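# Press the stapler arm fully down and let it spring back

## Task

Push the stapler's top arm down as far as it will go, hold it there briefly, then release so it springs back up. It needs real force. The press counts only if the stapler stays upright and where it was on the table; tipping it over or shifting it out of place means failure.

## Robot and tools

Robot: the upper body of a humanoid on a stand just past the table's -x edge, facing roughly +x. Only the right arm (seven joints) and its right hand move. The hand has a thumb, an index finger and a middle finger. Everything else is fixed. The body may sit slightly turned or tilted relative to the table.

Scene frame (used in results): z = 0 is the table top and +z is up. +x runs across the table away from the robot, so the robot's right is -y. The table's near edge is at x = 0.18 m. The right shoulder sits about 0.28 m above the pelvis, 0.14 m toward -y and 0.06 m toward +x, and the pelvis is 0.01 to 0.14 m above the table. The hand point can reach at most 0.55 m from the shoulder.

Hand point: a spot 0.06 m out from the palm face, where the thumb tip and two fingertips would meet in a pinch. Its own axes: +y comes out of the palm, +z runs along the straightened fingers, and +x crosses the palm from the index side toward the middle side. With the hand flat, the fingertips extend 0.095 m past the point along +z and the thumb tip 0.035 m along +y. To come down on something from above, rotate so +y faces down. The wrist camera and its clamp sit on the index side and can collide with objects.

execute_actions(actions, cameras). actions is a list of actions for the single right arm. Each action is a list of 1 to 15 rows, and each row lasts one control step (1/30 s). If there are fewer than 15 rows, the last row is repeated to fill out 15 steps, so one action takes 0.5 s. Each row holds 13 numbers, all between -1 and 1, in this order: dx, dy, dz, rx, ry, rz, thumb_0, thumb_1, thumb_2, middle_0, middle_1, index_0, index_1.

The first six numbers are an offset, not a pose. They are measured from the Hand target as it stood when that action began, along the Hand target's own axes. Every row in an action is measured from that same start, not added to the row before it. A scale of 1.0 equals 0.6 m for dx, dy, dz and 180 degrees for the rotation. rx, ry, rz form a single rotation vector. Sending the same offset in the next action moves the target further again.

The last seven numbers are absolute motor goals, not offsets. Each one maps linearly between its hinge's two stops. thumb_0 swings the whole thumb (+60 degrees at +1, -60 at -1) without closing it: toward +1 a bent thumb points at the middle finger, toward -1 at the index. For the other six, +1 means open and -1 means closed. thumb_1 runs from +35 to -60 degrees and is straight at +0.26. thumb_2 runs from 0 to -100. Each finger's _0 bends the knuckle (0 to +90) and _1 bends the tip link (0 to +100). A 0 is itself a command, so to keep the hand as it is, resend the previous seven numbers.

Fingers behave like soft springs pulled toward their goals. They press only when the goal lies beyond the contact, and a jump in the goal makes a free finger snap at full speed. A free hinge will not move until its goal is about 0.06 to 0.07 away (0.17 for thumb_0), and it stops about that far short. A fist or flat fingers pressing down on the stapler arm work well. No grip is needed.

cameras picks which images come back: cam_head (896x504) and cam_wrist (896x504). Leaving it out, null or ["all"] returns both, and [] returns none. An empty actions list just reports the current state and images.

zoom_image(camera, region) enlarges part of the latest image from cam_head or cam_wrist. region is [x0, y0, x1, y1] in pixels, with (0,0) at the top-left, and covers at most 504x504. It only works on a camera included in the most recent images.

finished_scene(scene) closes the current scene (integer 1 to 3) and cannot be undone. The stapler must already be pressed and released and must be sitting still and upright. The first scene is practice and may be skipped this way.

Results give end_effector_position (m) and end_effector_quat_wxyz in the scene frame, which can be a few cm off. They also give the Hand target, which is the last commanded pose after clipping and the base for the next offsets. Other lines are joint positions, velocities and torques, plus hand_goal, hand_position and hand_torque_nm (N m, positive toward -1), with the hand values in command order. "within noise" means the joints are at rest. Joint torques include the arm's own weight and carry offsets and noise.

Motion details: every step, the command is clipped to within 70 mm and 16 degrees of the measured hand pose. The arm lags behind its commands and overshoots a little. Several actions sent together tend to fall short. The hand often stops short of the target, so send the missing distance again. When pushing down, the target runs ahead of the hand; to release, command the target back up past the real hand position. Big rotations can swing the elbow.

Avoid: striking the stapler from the side, sliding it, tipping it, or slamming down fast. Press with a controlled downward push centred on the arm, then lift off. Never let anything fall off the table. Pushing hard for long, or holding the arm stretched out, heats the motors. A MOTOR HOT line appears at 90 °C, and at 120 °C the arm goes limp for 30 to 60 s or more.

Each tool is called after "Emit:" by a JSON object that holds its "op" and its "data", one argument or row to a line.

## Session

Emit:
{"op": "execute_actions", "data": {
  "actions": []
}}

Scene clock: 0.00 s.
end_effector_position=(+0.2118, -0.1899, +0.2958) hand_goal=(+0.000, +0.263, +1.000, +1.000, +1.000, +1.000, +1.000) hand_position=(+0.000, +0.263, +1.000, +1.000, +1.000, +1.000, +1.000) hand_torque_nm=(+0.00, +0.00, +0.00, +0.00, +0.00, +0.00, +0.00) end_effector_quat_wxyz=(+0.710, -0.602, +0.178, -0.319)
Joint positions: [0.403 -0.922 -1.025 -0.576 0.135 -0.859 0.389]
Joint velocities: within noise
Joint torques (N m): no reading
Hand target: +0.2118, -0.1899, +0.2958; +0.710, -0.602, +0.178, -0.319

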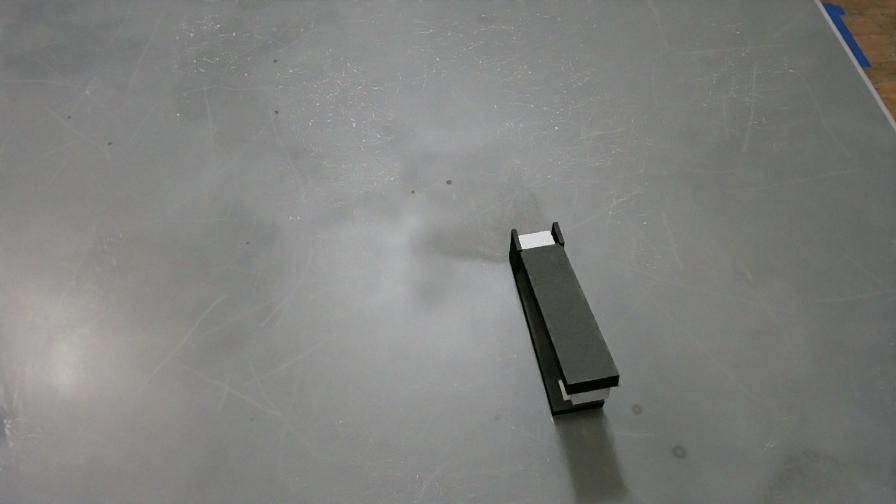

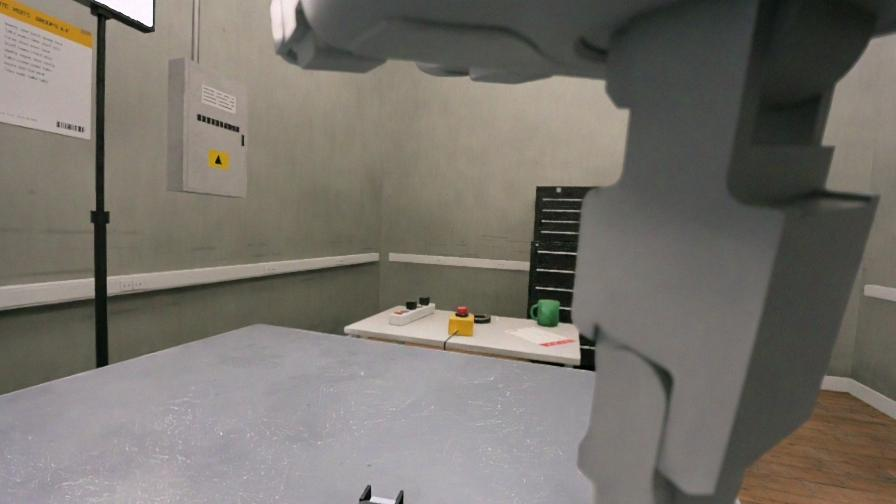

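Emit:
{"op": "execute_actions", "data": {
  "actions": [
    [[0,0,0,-0.069,0.026,0.028,0,1,1,0.5,0.5,0.5,0.5]],
    [[0,0,0,-0.069,0.026,0.028,0,1,1,0,0,0,0]],
    [[0,0,0,-0.069,0.026,0.028,0,1,1,-0.5,-0.4,-0.5,-0.4]],
    [[0,0,0,-0.069,0.026,0.028,0,1,1,-1,-0.8,-1,-0.8]],
    [[0,0,0,-0.069,0.026,0.028,0,1,1,-1,-1,-1,-1]],
    [[0,0,0,-0.069,0.026,0.028,0,1,1,-1,-1,-1,-1]],
    [[0,0,0,-0.069,0.026,0.028,0,1,1,-1,-1,-1,-1]],
    [[0,0,0,-0.069,0.026,0.028,0,1,1,-1,-1,-1,-1]]
  ]
}}

Scene clock: 14.33 s.
end_effector_position=(+0.2117, -0.1876, +0.2978) hand_goal=(+0.000, +1.000, +1.000, -1.000, -1.000, -1.000, -1.000) hand_position=(+0.000, +0.918, +1.000, -0.912, -0.938, -0.912, -0.938) hand_torque_nm=(+0.00, -0.11, +0.00, +0.11, +0.08, +0.11, +0.08) end_effector_quat_wxyz=(-0.209, +0.753, -0.616, +0.096)
Joint positions: [0.749 -2.012 -1.451 -0.484 0.538 0.584 1.236]
Joint velocities: within noise
Joint torques (N m): [-2.55 -1.03 -2.05 1.92 -0.07 -0.14 -0.27]
Hand target: +0.2117, -0.1875, +0.2979; -0.209, +0.753, -0.616, +0.096 (last step not sent: back at the drive's target)
Off the commanded pose: 0.000 m, 14 deg.
pose unreachable: on one or more control steps of this call, first in action 6 (counted from 0), an arm could not follow its commanded pose, so it was not sent that pose on those steps. It may still have moved: this result reports where it is.
cause: moving toward the commanded pose would bring two parts of the arm too close to each other (its forearm and its thumb, with joints 6 (wrist pitch) and 7 (wrist yaw) between them).

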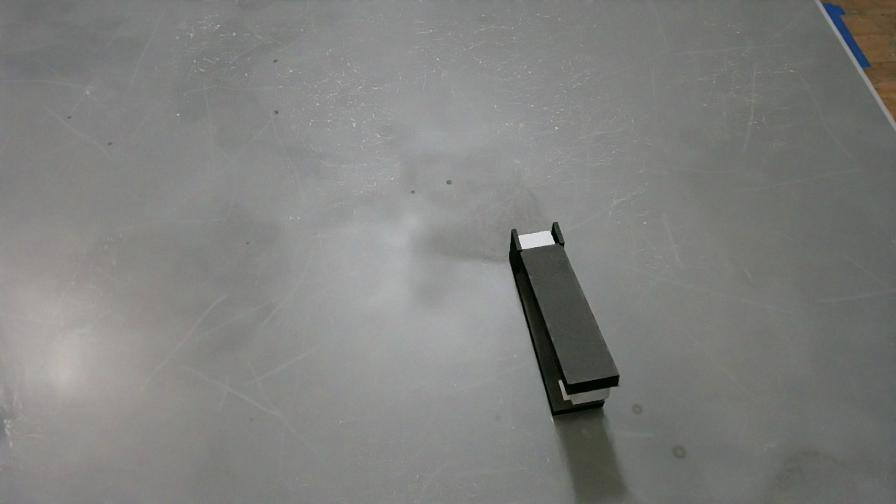

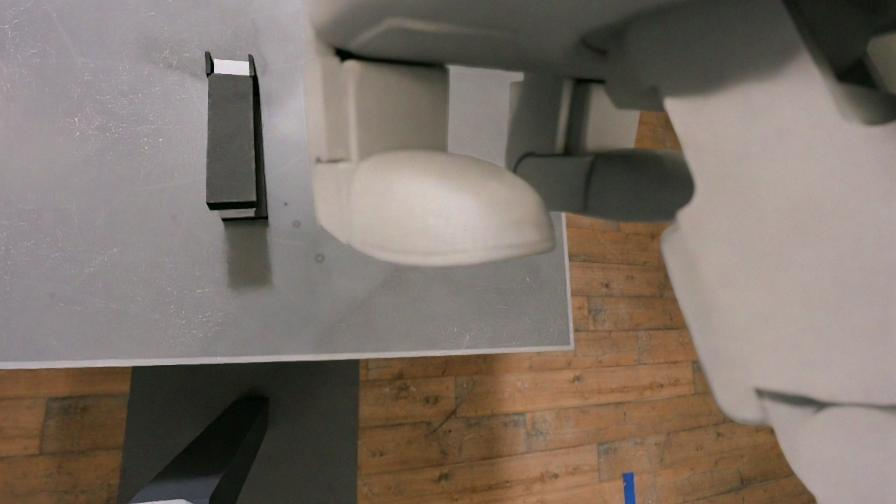

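Emit:
{"op": "execute_actions", "data": {
  "actions": [
    [[-0.029,-0.021,0.062,0,0,0,0,0.26,1,-1,-1,-1,-1]],
    [[-0.029,-0.021,0.062,0,0,0,0,0.26,1,-1,-1,-1,-1]],
    [[-0.029,-0.021,0.062,0,0,0,0,0.26,1,-1,-1,-1,-1]],
    [[0,0,0,-0.06,0.02,0.03,0,0.26,1,-1,-1,-1,-1]]
  ]
}}

Scene clock: 18.97 s.
end_effector_position=(+0.2776, -0.1098, +0.2218) hand_goal=(+0.000, +0.260, +1.000, -1.000, -1.000, -1.000, -1.000) hand_position=(+0.000, +0.305, +1.000, -0.914, -0.939, -0.914, -0.939) hand_torque_nm=(+0.00, +0.06, +0.00, +0.11, +0.08, +0.11, +0.08) end_effector_quat_wxyz=(-0.410, +0.653, -0.632, +0.078)
Joint positions: [1.241 -2.218 -1.545 -0.448 0.84 0.489 0.324]
Joint velocities: within noise
Joint torques (N m): [-2.56 0.77 -3.01 2.01 0.19 -0.4 -0.64]
Hand target: +0.2785, -0.1092, +0.2204; -0.281, +0.700, -0.653, +0.064
Off the commanded pose: 0.002 m, 26 deg; orientation clipped; orientation clipped at the end of an earlier action of this call.
joint sent to its limit — joint 2 (shoulder roll), lower limit. The joint targets are off in orientation, not in position.

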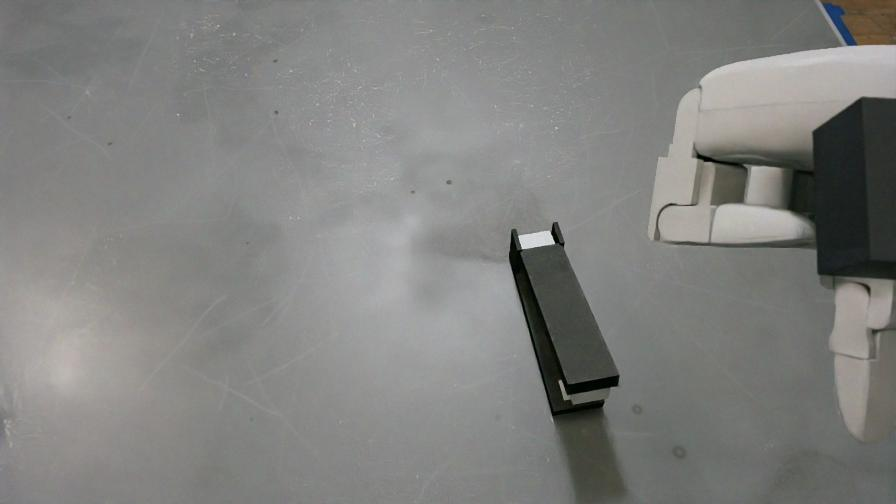

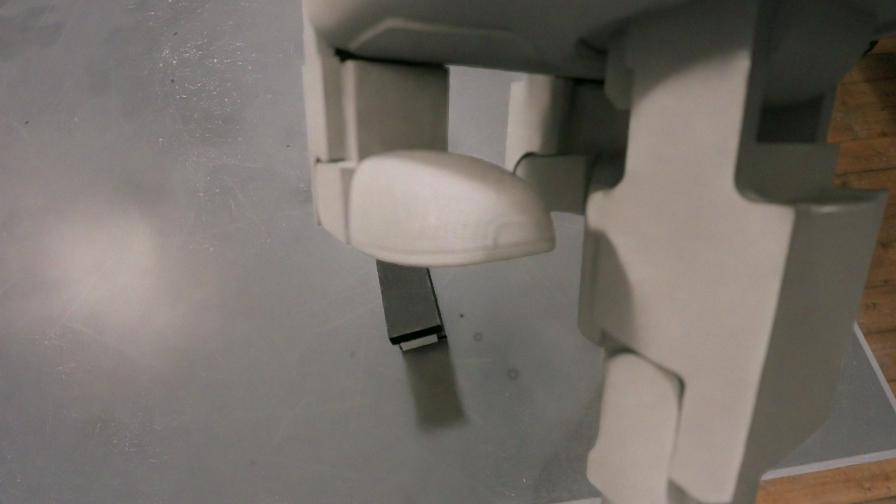

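Emit:
{"op": "execute_actions", "data": {
  "actions": [
    [[0,0,-0.06,0.069,-0.026,-0.028,0,0.26,1,-1,-1,-1,-1]],
    [[0,0,-0.06,0.069,-0.026,-0.028,0,0.26,1,-1,-1,-1,-1]],
    [[0,0,0,0.069,-0.026,-0.028,0,0.26,1,-1,-1,-1,-1]],
    [[0,0,0,0.069,-0.026,-0.028,0,0.26,1,-1,-1,-1,-1]],
    [[0,0,0,0.069,-0.026,-0.028,0,0.26,1,-1,-1,-1,-1]]
  ]
}}

Scene clock: 27.40 s.
end_effector_position=(+0.2395, -0.1334, +0.2764) hand_goal=(+0.000, +0.260, +1.000, -1.000, -1.000, -1.000, -1.000) hand_position=(+0.000, +0.305, +1.000, -0.935, -0.939, -0.935, -0.939) hand_torque_nm=(+0.00, +0.06, +0.00, +0.08, +0.08, +0.08, +0.08) end_effector_quat_wxyz=(+0.697, -0.574, +0.300, -0.308)
Joint positions: [1.135 -1.4 -1.182 -0.969 0.046 -0.129 -0.358]
Joint velocities: within noise
Joint torques (N m): [-0.07 -0.57 -1.32 0.9 0.08 -0.26 -1.17]
Hand target: +0.2398, -0.1343, +0.2751; +0.696, -0.574, +0.301, -0.308
Off the commanded pose: 0.002 m, 0 deg.

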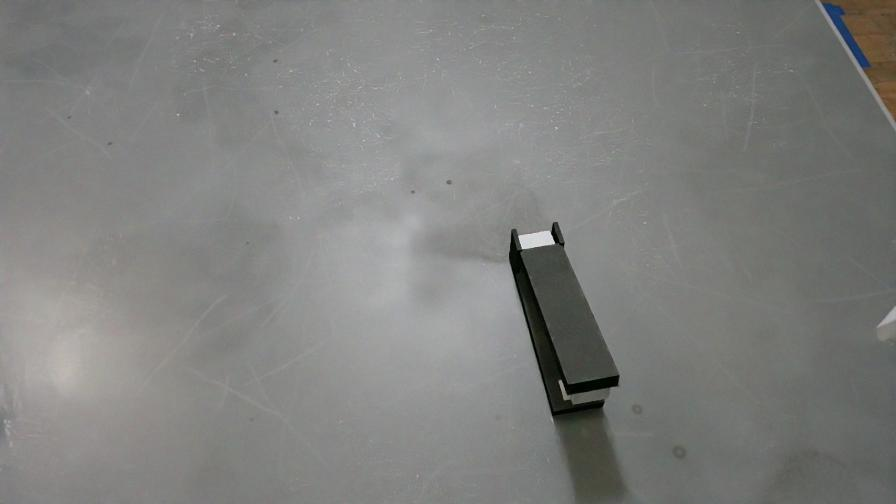

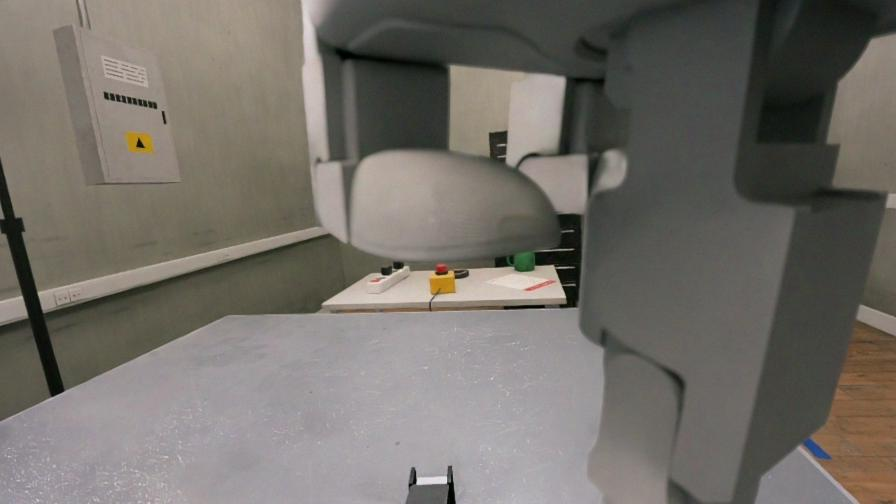

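Emit:
{"op": "execute_actions", "data": {
  "actions": [
    [[0.031,0.068,0.042,0,0,0,0,0.26,1,-1,-1,-1,-1]],
    [[0.031,0.068,0.042,0,0,0,0,0.26,1,-1,-1,-1,-1]],
    [[0,0,0,-0.06,0,0,0,0.26,1,-1,-1,-1,-1]],
    [[0,0,0,-0.06,0,0,0,0.26,1,-1,-1,-1,-1]],
    [[0,0,0,-0.06,0,0,0,0.26,1,-1,-1,-1,-1]],
    [[0,0,0,-0.06,0,0,0,0.26,1,-1,-1,-1,-1]]
  ]
}}

Scene clock: 33.50 s.
end_effector_position=(+0.3077, -0.1192, +0.2023) hand_goal=(+0.000, +0.260, +1.000, -1.000, -1.000, -1.000, -1.000) hand_position=(+0.000, +0.305, +1.000, -0.937, -0.939, -0.937, -0.939) hand_torque_nm=(+0.00, +0.06, +0.00, +0.08, +0.08, +0.08, +0.08) end_effector_quat_wxyz=(-0.482, +0.765, -0.381, +0.192)
Joint positions: [1.362 -2.218 -1.49 -0.435 0.238 0.103 0.169]
Joint velocities: within noise
Joint torques (N m): [-2.6 1.09 -3.14 1.55 -0.11 0.01 -0.54]
Hand target: +0.3090, -0.1198, +0.2003; -0.436, +0.790, -0.393, +0.175
Off the commanded pose: 0.002 m, 6 deg.
joint sent to its limit — joint 2 (shoulder roll), lower limit. The joint targets are off in orientation, not in position.

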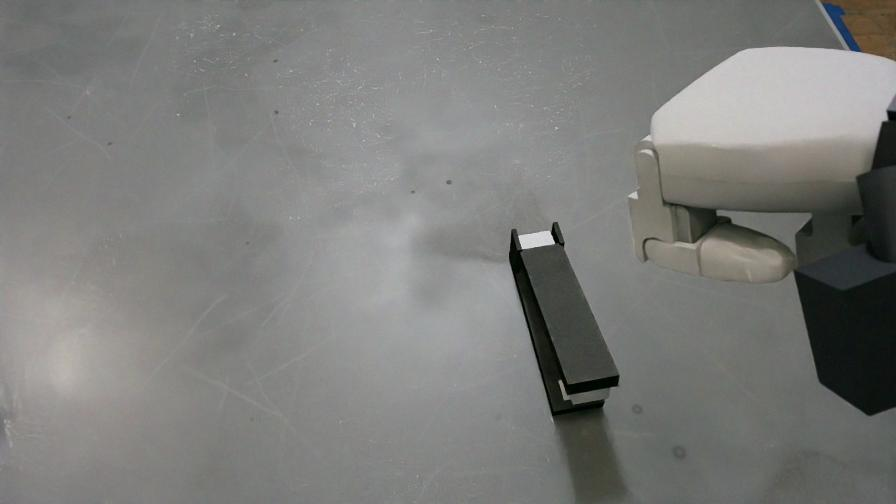

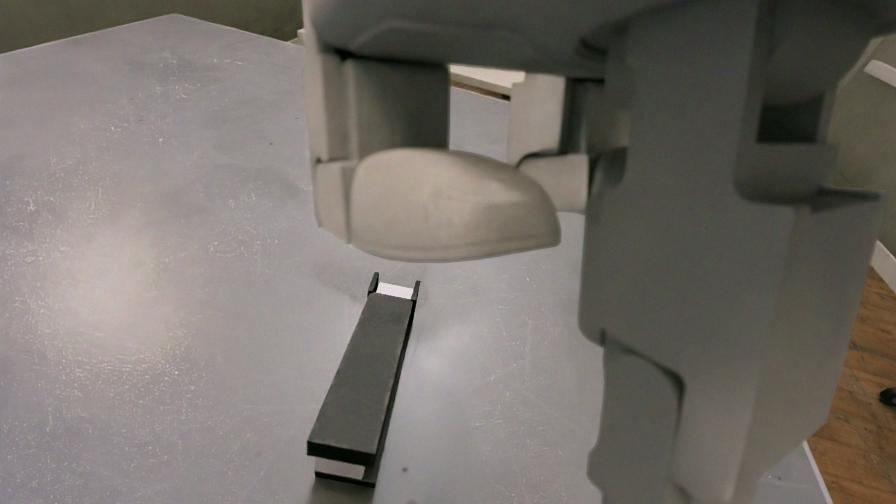

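Emit:
{"op": "execute_actions", "data": {
  "actions": [
    [[0.002,0.041,0.048,0,0,0,0,0.26,1,-1,-1,-1,-1]],
    [[0.002,0.041,0.048,0,0,0,0,0.26,1,-1,-1,-1,-1]]
  ]
}}

Scene clock: 37.87 s.
end_effector_position=(+0.3057, -0.1212, +0.1476) hand_goal=(+0.000, +0.260, +1.000, -1.000, -1.000, -1.000, -1.000) hand_position=(+0.000, +0.305, +1.000, -0.937, -0.939, -0.937, -0.939) hand_torque_nm=(+0.00, +0.06, +0.00, +0.08, +0.08, +0.08, +0.08) end_effector_quat_wxyz=(-0.591, +0.684, -0.353, +0.241)
Joint positions: [1.825 -2.217 -1.527 -0.44 -0.042 0.084 -0.414]
Joint velocities: within noise
Joint torques (N m): [-2.26 2.09 -2.91 0.48 -0.11 -0.28 -1]
Hand target: +0.3238, -0.1047, +0.1275; -0.486, +0.760, -0.383, +0.197
Off the commanded pose: 0.032 m, 22 deg; orientation clipped; orientation clipped at the end of an earlier action of this call.
joint sent to its limit — joint 2 (shoulder roll), lower limit. The joint targets are off in position and orientation.

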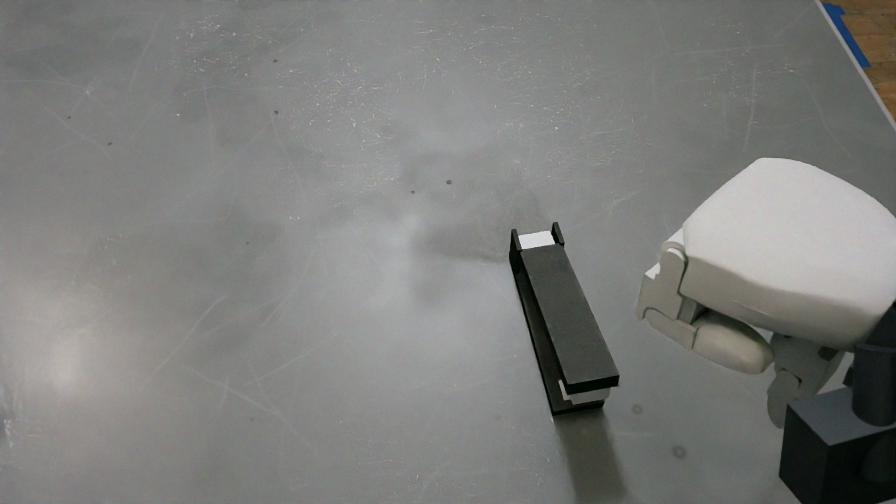

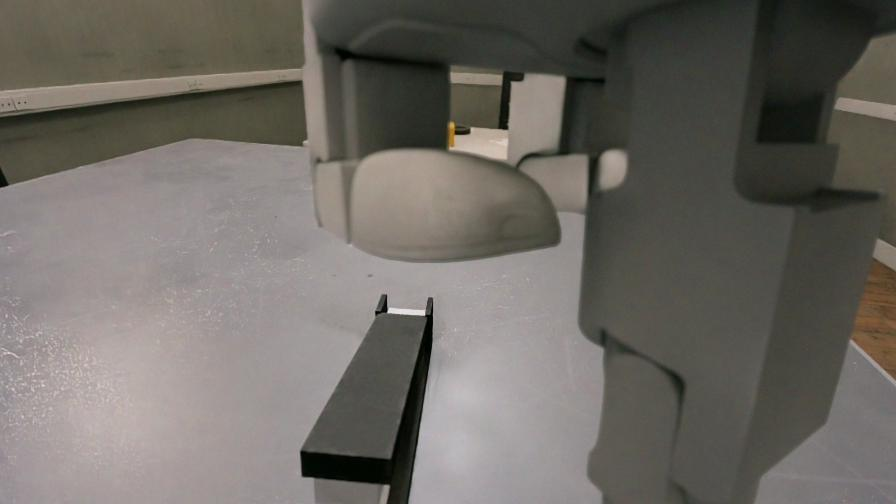

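Emit:
{"op": "execute_actions", "data": {
  "actions": [
    [[-0.013,-0.076,-0.079,0,0,0,0,0.26,1,-1,-1,-1,-1]],
    [[-0.013,-0.076,-0.079,0,0,0.0,0,0.26,1,-1,-1,-1,-1]],
    [[-0.013,-0.076,-0.079,0,0,0.03,0,0.26,1,-1,-1,-1,-1]],
    [[0,0,0,0,0,0.06,0,0.26,1,-1,-1,-1,-1]],
    [[0,0,0,0,0,0.06,0,0.26,1,-1,-1,-1,-1]],
    [[0,0,0,0,0,0.06,0,0.26,1,-1,-1,-1,-1]],
    [[0,0,0,0,0,0.06,0,0.26,1,-1,-1,-1,-1]],
    [[0,0,0,0,0,0.06,0,0.26,1,-1,-1,-1,-1]],
    [[0,0,0,0,0,0.06,0,0.26,1,-1,-1,-1,-1]]
  ]
}}

Scene clock: 51.23 s.
end_effector_position=(+0.2662, -0.1354, +0.3174) hand_goal=(+0.000, +0.260, +1.000, -1.000, -1.000, -1.000, -1.000) hand_position=(+0.000, +0.305, +1.000, -0.937, -0.939, -0.937, -0.939) hand_torque_nm=(+0.00, +0.06, +0.00, +0.08, +0.08, +0.08, +0.08) end_effector_quat_wxyz=(+0.515, -0.411, +0.743, +0.118)
Joint positions: [1.418 -1.87 -1.799 -0.279 1.42 0.338 0.504]
Joint velocities: within noise
Joint torques (N m): [-2.02 1.85 -2 1.98 0.57 -1.08 -0.3]
Hand target: +0.2670, -0.1383, +0.3149; +0.511, -0.402, +0.750, +0.119
Off the commanded pose: 0.004 m, 1 deg.

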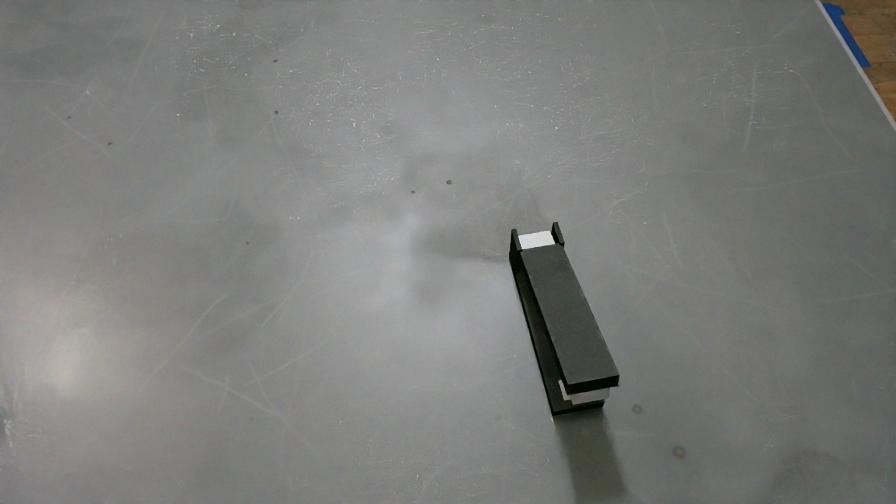

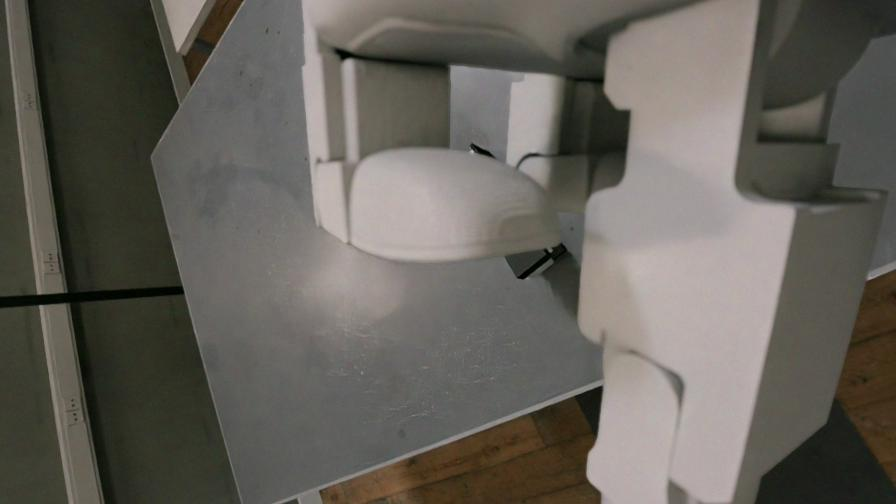

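Emit:
{"op": "execute_actions", "data": {
  "actions": [
    [[0,0,0,0,0,0.07,0,0.26,1,-1,-1,-1,-1]],
    [[0,0,0,0,0,0.07,0,0.26,1,-1,-1,-1,-1]],
    [[0,0,0,0,0,0.07,0,0.26,1,-1,-1,-1,-1]],
    [[0,0,0,0,0,0.07,0,0.26,1,-1,-1,-1,-1]],
    [[0,0,0,0,0,0.07,0,0.26,1,-1,-1,-1,-1]],
    [[0,0,0,0,0,0.07,0,0.26,1,-1,-1,-1,-1]],
    [[0,0,0,0,0,0.07,0,0.26,1,-1,-1,-1,-1]]
  ],
  "cameras": []
}}

Scene clock: 57.97 s.
end_effector_position=(+0.2662, -0.1401, +0.3158) hand_goal=(+0.000, +0.260, +1.000, -1.000, -1.000, -1.000, -1.000) hand_position=(+0.000, +0.305, +1.000, -0.937, -0.942, -0.937, -0.942) hand_torque_nm=(+0.00, +0.06, +0.00, +0.08, +0.08, +0.08, +0.08) end_effector_quat_wxyz=(+0.247, -0.095, +0.860, +0.436)
Joint positions: [2.167 -2.071 -2.37 0.047 1.979 0.93 0.607]
Joint velocities: within noise
Joint torques (N m): [-2.03 2.98 -2.99 1.1 0.95 -0.48 0.52]
Hand target: +0.2670, -0.1383, +0.3149; +0.280, +0.035, +0.858, +0.430
Off the commanded pose: 0.002 m, 23 deg; orientation clipped; orientation clipped at the end of an earlier action of this call.
joint sent to its limit — joint 5 (wrist roll), upper limit. The joint targets are off in orientation, not in position.
No camera images: "cameras" was empty.

Emit:
{"op": "execute_actions", "data": {
  "actions": [
    [[0,0,0,0,0,-0.07,0,0.26,1,-1,-1,-1,-1]],
    [[0,0,0,0,0,-0.07,0,0.26,1,-1,-1,-1,-1]],
    [[0,0,0,0,0,-0.07,0,0.26,1,-1,-1,-1,-1]],
    [[0,0,0,0,0,-0.07,0,0.26,1,-1,-1,-1,-1]],
    [[0,0,0,0,0,-0.07,0,0.26,1,-1,-1,-1,-1]],
    [[0,0,0,0,0,-0.07,0,0.26,1,-1,-1,-1,-1]],
    [[0,0,0,0,0,-0.07,0,0.26,1,-1,-1,-1,-1]],
    [[0,0,0,0,0,-0.07,0,0.26,1,-1,-1,-1,-1]],
    [[0,0,0,0,0,-0.07,0,0.26,1,-1,-1,-1,-1]],
    [[0,0,0,0,0,-0.07,0,0.26,1,-1,-1,-1,-1]],
    [[0,0,0,0,0,-0.07,0,0.26,1,-1,-1,-1,-1]],
    [[0,0,0,0,0,-0.07,0,0.26,1,-1,-1,-1,-1]]
  ],
  "cameras": []
}}

Emit:
{"op": "execute_actions", "data": {
  "actions": []
}}

Scene clock: 68.27 s.
end_effector_position=(+0.2670, -0.1375, +0.3126) hand_goal=(+0.000, +0.260, +1.000, -1.000, -1.000, -1.000, -1.000) hand_position=(+0.000, +0.305, +1.000, -0.937, -0.943, -0.937, -0.943) hand_torque_nm=(+0.00, +0.06, +0.00, +0.08, +0.08, +0.08, +0.08) end_effector_quat_wxyz=(-0.487, +0.821, -0.254, +0.155)
Joint positions: [1.889 -2.065 -2.593 -0.383 0.383 -0.255 0.817]
Joint velocities: within noise
Joint torques (N m): [-3.29 3.41 -2.46 0.57 0.16 -0.2 -0.96]
Hand target: +0.2670, -0.1383, +0.3149; -0.486, +0.822, -0.248, +0.164
Off the commanded pose: 0.002 m, 1 deg.
joint sent to its limit — joint 3 (shoulder yaw), lower limit. The joint targets still meet the commanded pose.
No camera images: "cameras" was empty.

Scene clock: 68.27 s.
end_effector_position=(+0.2670, -0.1375, +0.3126) hand_goal=(+0.000, +0.260, +1.000, -1.000, -1.000, -1.000, -1.000) hand_position=(+0.000, +0.305, +1.000, -0.937, -0.943, -0.937, -0.943) hand_torque_nm=(+0.00, +0.06, +0.00, +0.08, +0.08, +0.08, +0.08) end_effector_quat_wxyz=(-0.487, +0.821, -0.254, +0.155)
Joint positions: [1.889 -2.065 -2.593 -0.383 0.383 -0.255 0.817]
Joint velocities: within noise
Joint torques (N m): [-3.29 3.41 -2.46 0.57 0.16 -0.2 -0.96]
Hand target: +0.2670, -0.1383, +0.3149; -0.486, +0.822, -0.248, +0.164
Off the commanded pose: 0.002 m, 1 deg.

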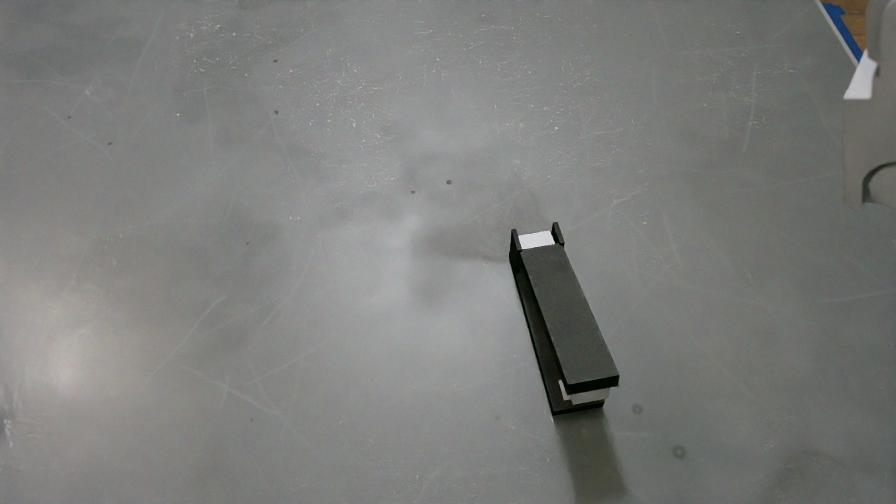

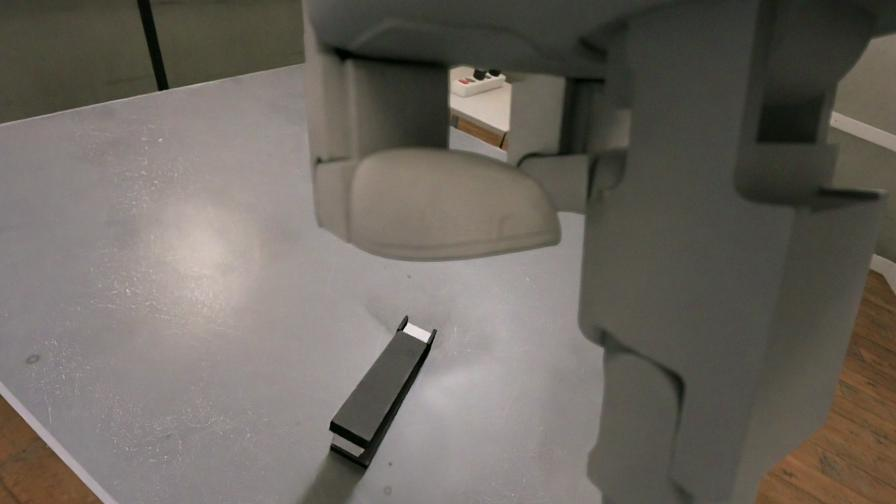

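Emit:
{"op": "execute_actions", "data": {
  "actions": [
    [[0.05,0.045,-0.085,0,0.05,0,0,0.26,1,-1,-1,-1,-1]],
    [[0.05,0.045,-0.085,0,0.05,0,0,0.26,1,-1,-1,-1,-1]],
    [[0.05,0.045,-0.085,0,0.05,0,0,0.26,1,-1,-1,-1,-1]],
    [[0,0,0,0,0.06,0,0,0.26,1,-1,-1,-1,-1]],
    [[0,0,0,0,0.06,0,0,0.26,1,-1,-1,-1,-1]],
    [[0,0,0,0,0.06,0,0,0.26,1,-1,-1,-1,-1]],
    [[0,0,0,0,0.06,0,0,0.26,1,-1,-1,-1,-1]]
  ]
}}

Scene clock: 82.47 s.
end_effector_position=(+0.2151, -0.3286, +0.3246) hand_goal=(+0.000, +0.260, +1.000, -1.000, -1.000, -1.000, -1.000) hand_position=(+0.000, +0.305, +1.000, -0.937, -0.943, -0.937, -0.943) hand_torque_nm=(+0.00, +0.06, +0.00, +0.08, +0.08, +0.08, +0.08) end_effector_quat_wxyz=(-0.252, +0.574, -0.483, +0.611)
Joint positions: [1.825 -1.045 -2 -0.938 0.155 0.481 0.043]
Joint velocities: within noise
Joint torques (N m): [0.76 1.26 -2.33 1.65 -0.11 0.8 -0.59]
Hand target: +0.2164, -0.3252, +0.3232; -0.255, +0.578, -0.482, +0.607
Off the commanded pose: 0.004 m, 1 deg.

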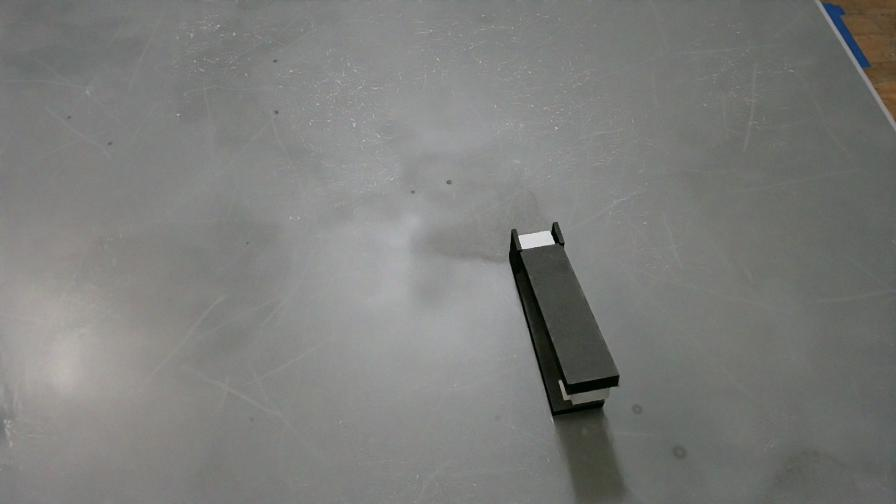

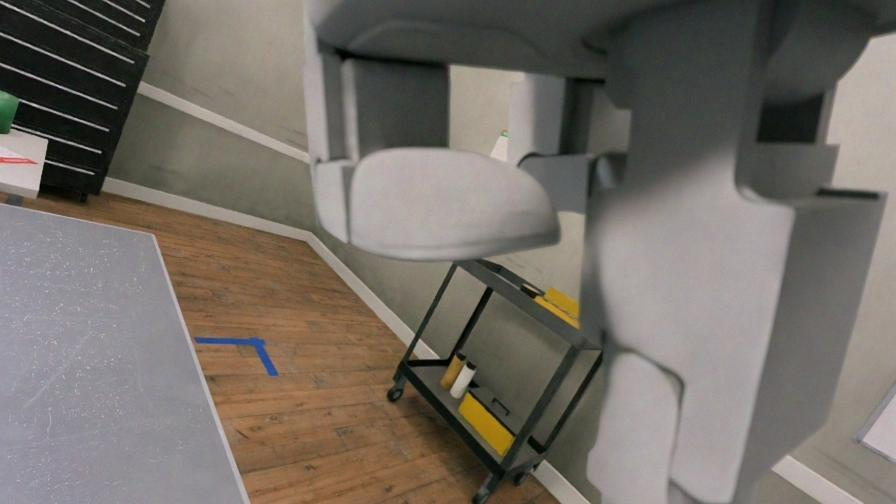

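Emit:
{"op": "execute_actions", "data": {
  "actions": [
    [[0,0,0,0,0,0.07,0,0.26,1,-1,-1,-1,-1]],
    [[0,0,0,0,0,0.07,0,0.26,1,-1,-1,-1,-1]],
    [[0,0,0,0,0,0.07,0,0.26,1,-1,-1,-1,-1]],
    [[0,0,0,0,0,0.07,0,0.26,1,-1,-1,-1,-1]],
    [[0,0,0,0,0,0.07,0,0.26,1,-1,-1,-1,-1]]
  ],
  "cameras": []
}}

Emit:
{"op": "execute_actions", "data": {
  "actions": [
    [[0,0,0,0,0,0.07,0,0.26,1,-1,-1,-1,-1]],
    [[0,0,0,0,0,0.07,0,0.26,1,-1,-1,-1,-1]],
    [[0,0,0,0,0,0.07,0,0.26,1,-1,-1,-1,-1]],
    [[0,0,0,0,0,0.05,0,0.26,1,-1,-1,-1,-1]]
  ]
}}

Scene clock: 88.10 s.
end_effector_position=(+0.2169, -0.3245, +0.3239) hand_goal=(+0.000, +0.260, +1.000, -1.000, -1.000, -1.000, -1.000) hand_position=(+0.000, +0.305, +1.000, -0.937, -0.943, -0.937, -0.943) hand_torque_nm=(+0.00, +0.06, +0.00, +0.08, +0.08, +0.08, +0.08) end_effector_quat_wxyz=(+0.533, -0.246, +0.711, -0.388)
Joint positions: [1.423 -1.03 -1.644 -0.504 0.933 0.132 0.123]
Joint velocities: within noise
Joint torques (N m): [0.83 0.36 -1.87 2.36 0.33 -1.1 -0.53]
Hand target: +0.2164, -0.3252, +0.3232; +0.535, -0.241, +0.713, -0.384
Off the commanded pose: 0.001 m, 1 deg.
No camera images: "cameras" was empty.

Scene clock: 90.30 s.
end_effector_position=(+0.2170, -0.3231, +0.3237) hand_goal=(+0.000, +0.260, +1.000, -1.000, -1.000, -1.000, -1.000) hand_position=(+0.000, +0.305, +1.000, -0.937, -0.943, -0.937, -0.943) hand_torque_nm=(+0.00, +0.06, +0.00, +0.08, +0.08, +0.08, +0.08) end_effector_quat_wxyz=(+0.642, +0.053, +0.751, -0.142)
Joint positions: [1.167 -0.981 -1.292 -0.382 1.479 0.11 0.151]
Joint velocities: within noise
Joint torques (N m): [1.12 -0.9 -2.09 1.07 0.53 -1.5 -0.24]
Hand target: +0.2164, -0.3252, +0.3232; +0.643, +0.062, +0.750, -0.140
Off the commanded pose: 0.002 m, 1 deg.

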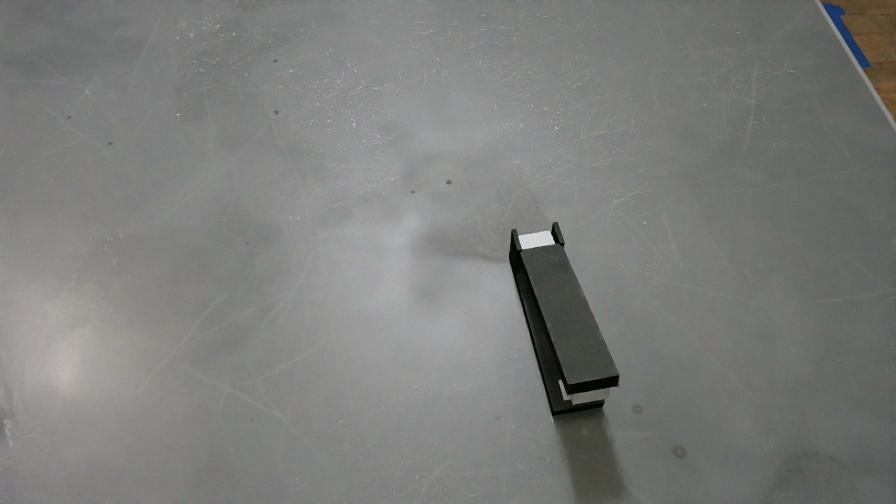

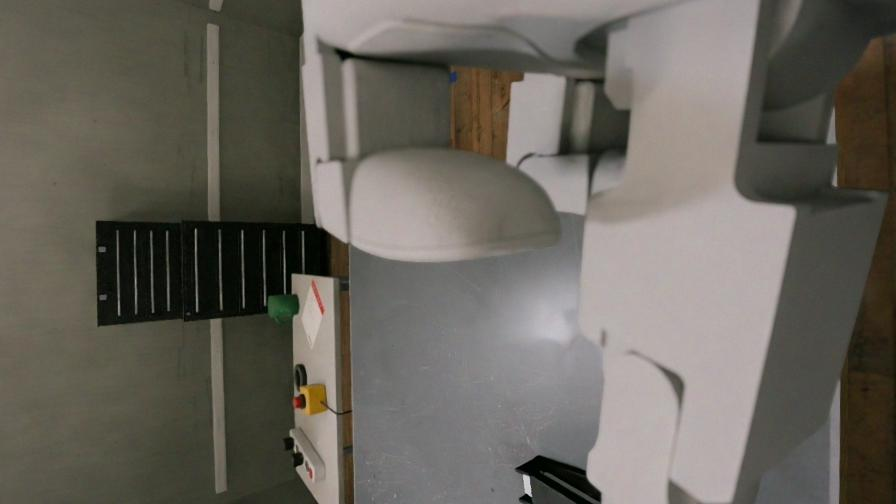

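Emit:
{"op": "execute_actions", "data": {
  "actions": [
    [[0.026,0.103,0.0125,0,0,0,0,0.26,1,-1,-1,-1,-1]],
    [[0.026,0.103,0.0125,0,0,0,0,0.26,1,-1,-1,-1,-1]],
    [[0.026,0.103,0.0125,0,0,0,0,0.26,1,-1,-1,-1,-1]],
    [[0.026,0.103,0.0125,0,0,0.05,0,0.26,1,-1,-1,-1,-1]],
    [[0,0,0,0,0.06,0,0,0.26,1,-1,-1,-1,-1]],
    [[0,0,0,0,0.06,0,0,0.26,1,-1,-1,-1,-1]],
    [[0,0,0,0,0.06,0,0,0.26,1,-1,-1,-1,-1]],
    [[0,0,0,0,0.06,0,0,0.26,1,-1,-1,-1,-1]]
  ]
}}

Scene clock: 97.63 s.
end_effector_position=(+0.3017, -0.1034, +0.2264) hand_goal=(+0.000, +0.260, +1.000, -1.000, -1.000, -1.000, -1.000) hand_position=(+0.000, +0.305, +1.000, -0.937, -0.943, -0.937, -0.943) hand_torque_nm=(+0.00, +0.06, +0.00, +0.08, +0.08, +0.08, +0.08) end_effector_quat_wxyz=(+0.437, +0.111, +0.892, -0.029)
Joint positions: [-0.43 -1.351 0.311 -0.866 1.979 0.229 -1.324]
Joint velocities: within noise
Joint torques (N m): [-1.56 -2.62 -2.62 -0.14 0.07 -0.89 0.13]
Hand target: +0.3020, -0.1038, +0.2255; +0.310, +0.094, +0.945, -0.039
Off the commanded pose: 0.001 m, 17 deg; orientation clipped; orientation clipped at the end of an earlier action of this call.
joint sent to its limit — joint 5 (wrist roll), upper limit. The joint targets are off in orientation, not in position.

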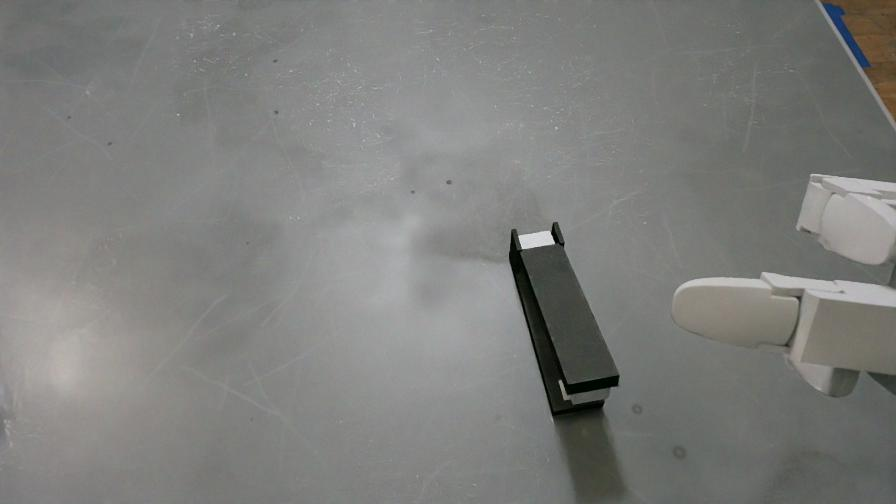

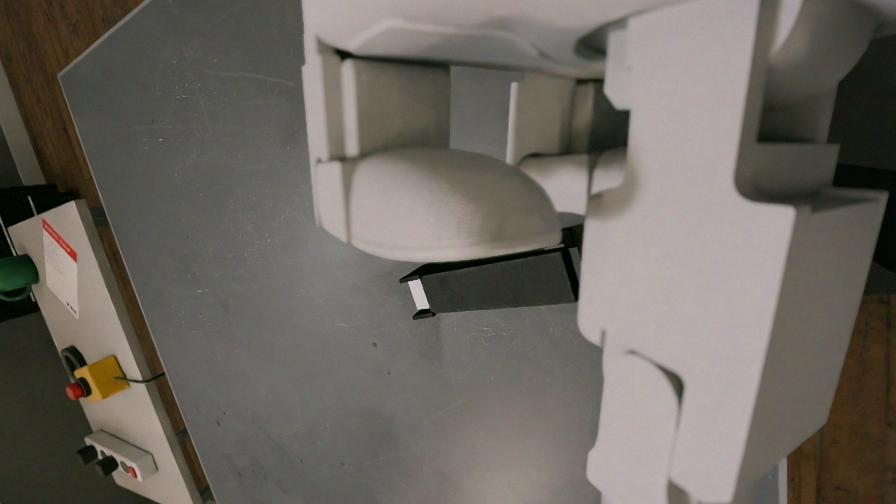

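Emit:
{"op": "execute_actions", "data": {
  "actions": [
    [[0.063,0.021,0.042,0,0,0,0,1,1,-1,-1,-1,-1]],
    [[0.063,0.021,0.042,0,0,0,0,1,1,-1,-1,-1,-1]]
  ]
}}

Scene clock: 101.70 s.
end_effector_position=(+0.2753, -0.0758, +0.1405) hand_goal=(+0.000, +1.000, +1.000, -1.000, -1.000, -1.000, -1.000) hand_position=(+0.000, +0.919, +1.000, -0.937, -0.943, -0.937, -0.943) hand_torque_nm=(+0.00, -0.10, +0.00, +0.08, +0.08, +0.08, +0.08) end_effector_quat_wxyz=(+0.309, +0.093, +0.946, -0.040)
Joint positions: [-0.446 -1.058 0.604 -0.735 1.869 0.331 -1.437]
Joint velocities: within noise
Joint torques (N m): [-2.96 -1.94 -1.4 -1.12 -0.23 -0.56 -0.03]
Hand target: +0.2765, -0.0742, +0.1397; +0.310, +0.094, +0.945, -0.039
Off the commanded pose: 0.002 m, 0 deg.

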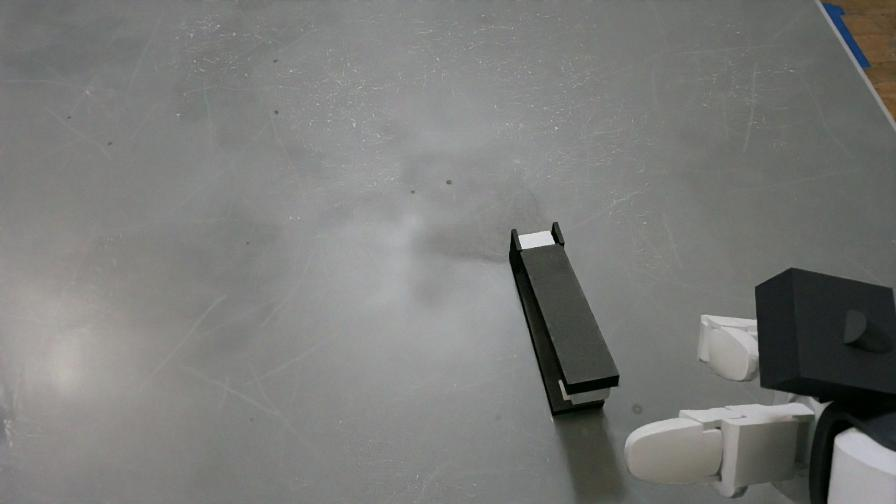

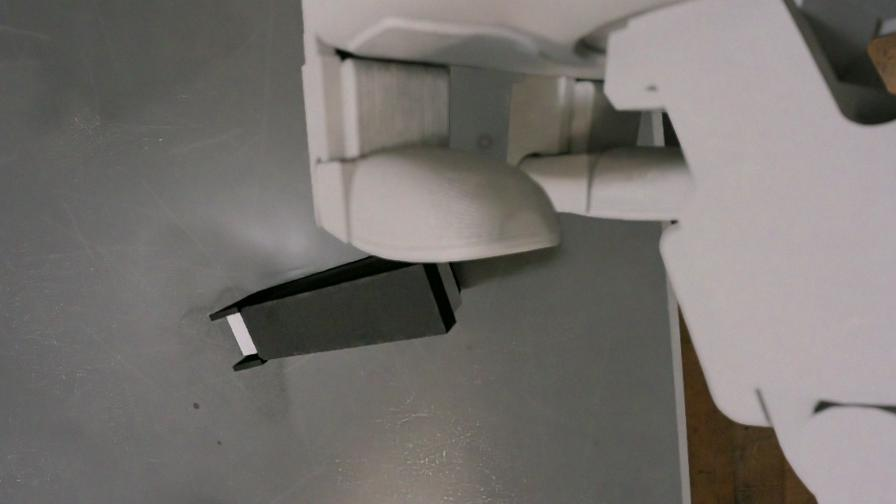

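Emit:
{"op": "execute_actions", "data": {
  "actions": [
    [[-0.016,0.079,0.013,0,0,0,0,1,1,-1,-1,-1,-1]],
    [[-0.016,0.079,0.013,0,0,0,0,1,1,-1,-1,-1,-1]]
  ]
}}

Emit:
{"op": "zoom_image", "data": {
  "camera": "cam_head",
  "region": [450, 200, 800, 500]
}}

Scene clock: 106.90 s.
end_effector_position=(+0.3174, +0.0144, +0.1359) hand_goal=(+0.000, +1.000, +1.000, -1.000, -1.000, -1.000, -1.000) hand_position=(+0.000, +0.920, +1.000, -0.937, -0.943, -0.937, -0.943) hand_torque_nm=(+0.00, -0.10, +0.00, +0.08, +0.08, +0.08, +0.08) end_effector_quat_wxyz=(+0.308, +0.092, +0.946, -0.029)
Joint positions: [-0.869 -0.605 0.923 -0.387 1.826 0.231 -1.626]
Joint velocities: within noise
Joint torques (N m): [-5.54 -1.75 -1.39 -1.56 0.15 -0.68 -0.11]
Hand target: +0.3199, +0.0136, +0.1370; +0.310, +0.094, +0.945, -0.039
Off the commanded pose: 0.003 m, 1 deg.
joint sent to its limit — joint 7 (wrist yaw), lower limit. The joint targets still meet the commanded pose.

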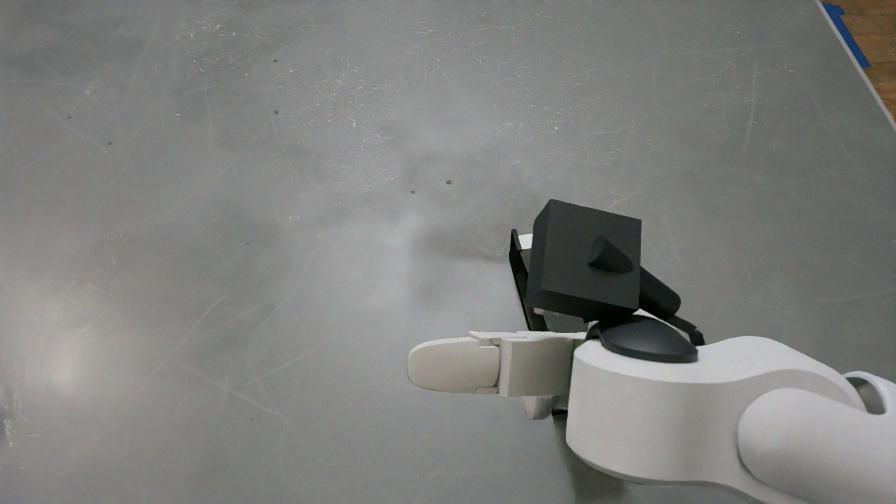

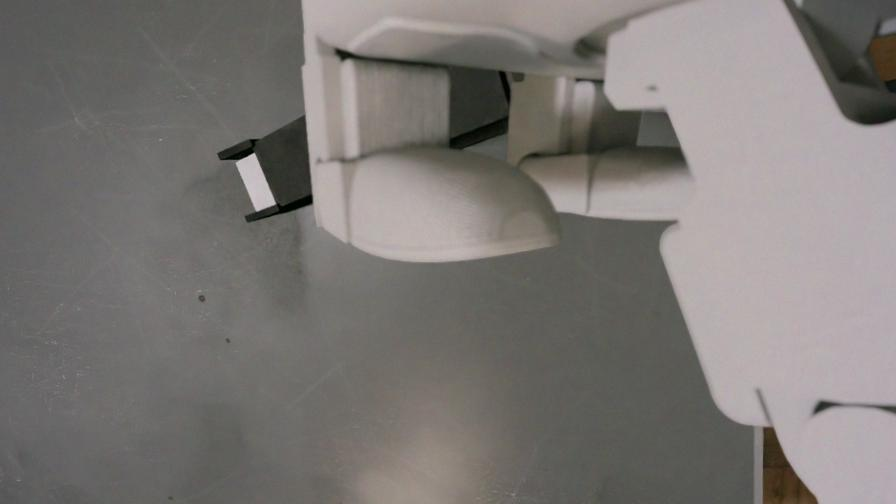

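Scaled by 1.440 from the camera's 896x504 image, which has a finer 1280x720 frame.

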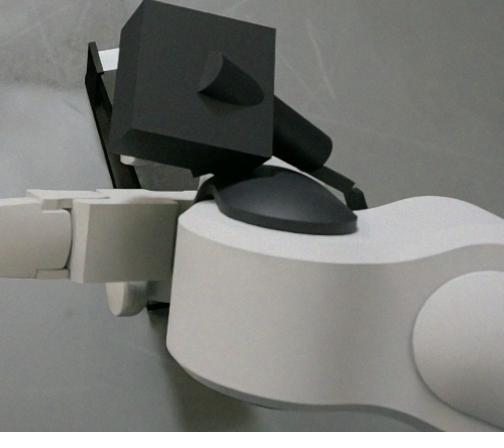

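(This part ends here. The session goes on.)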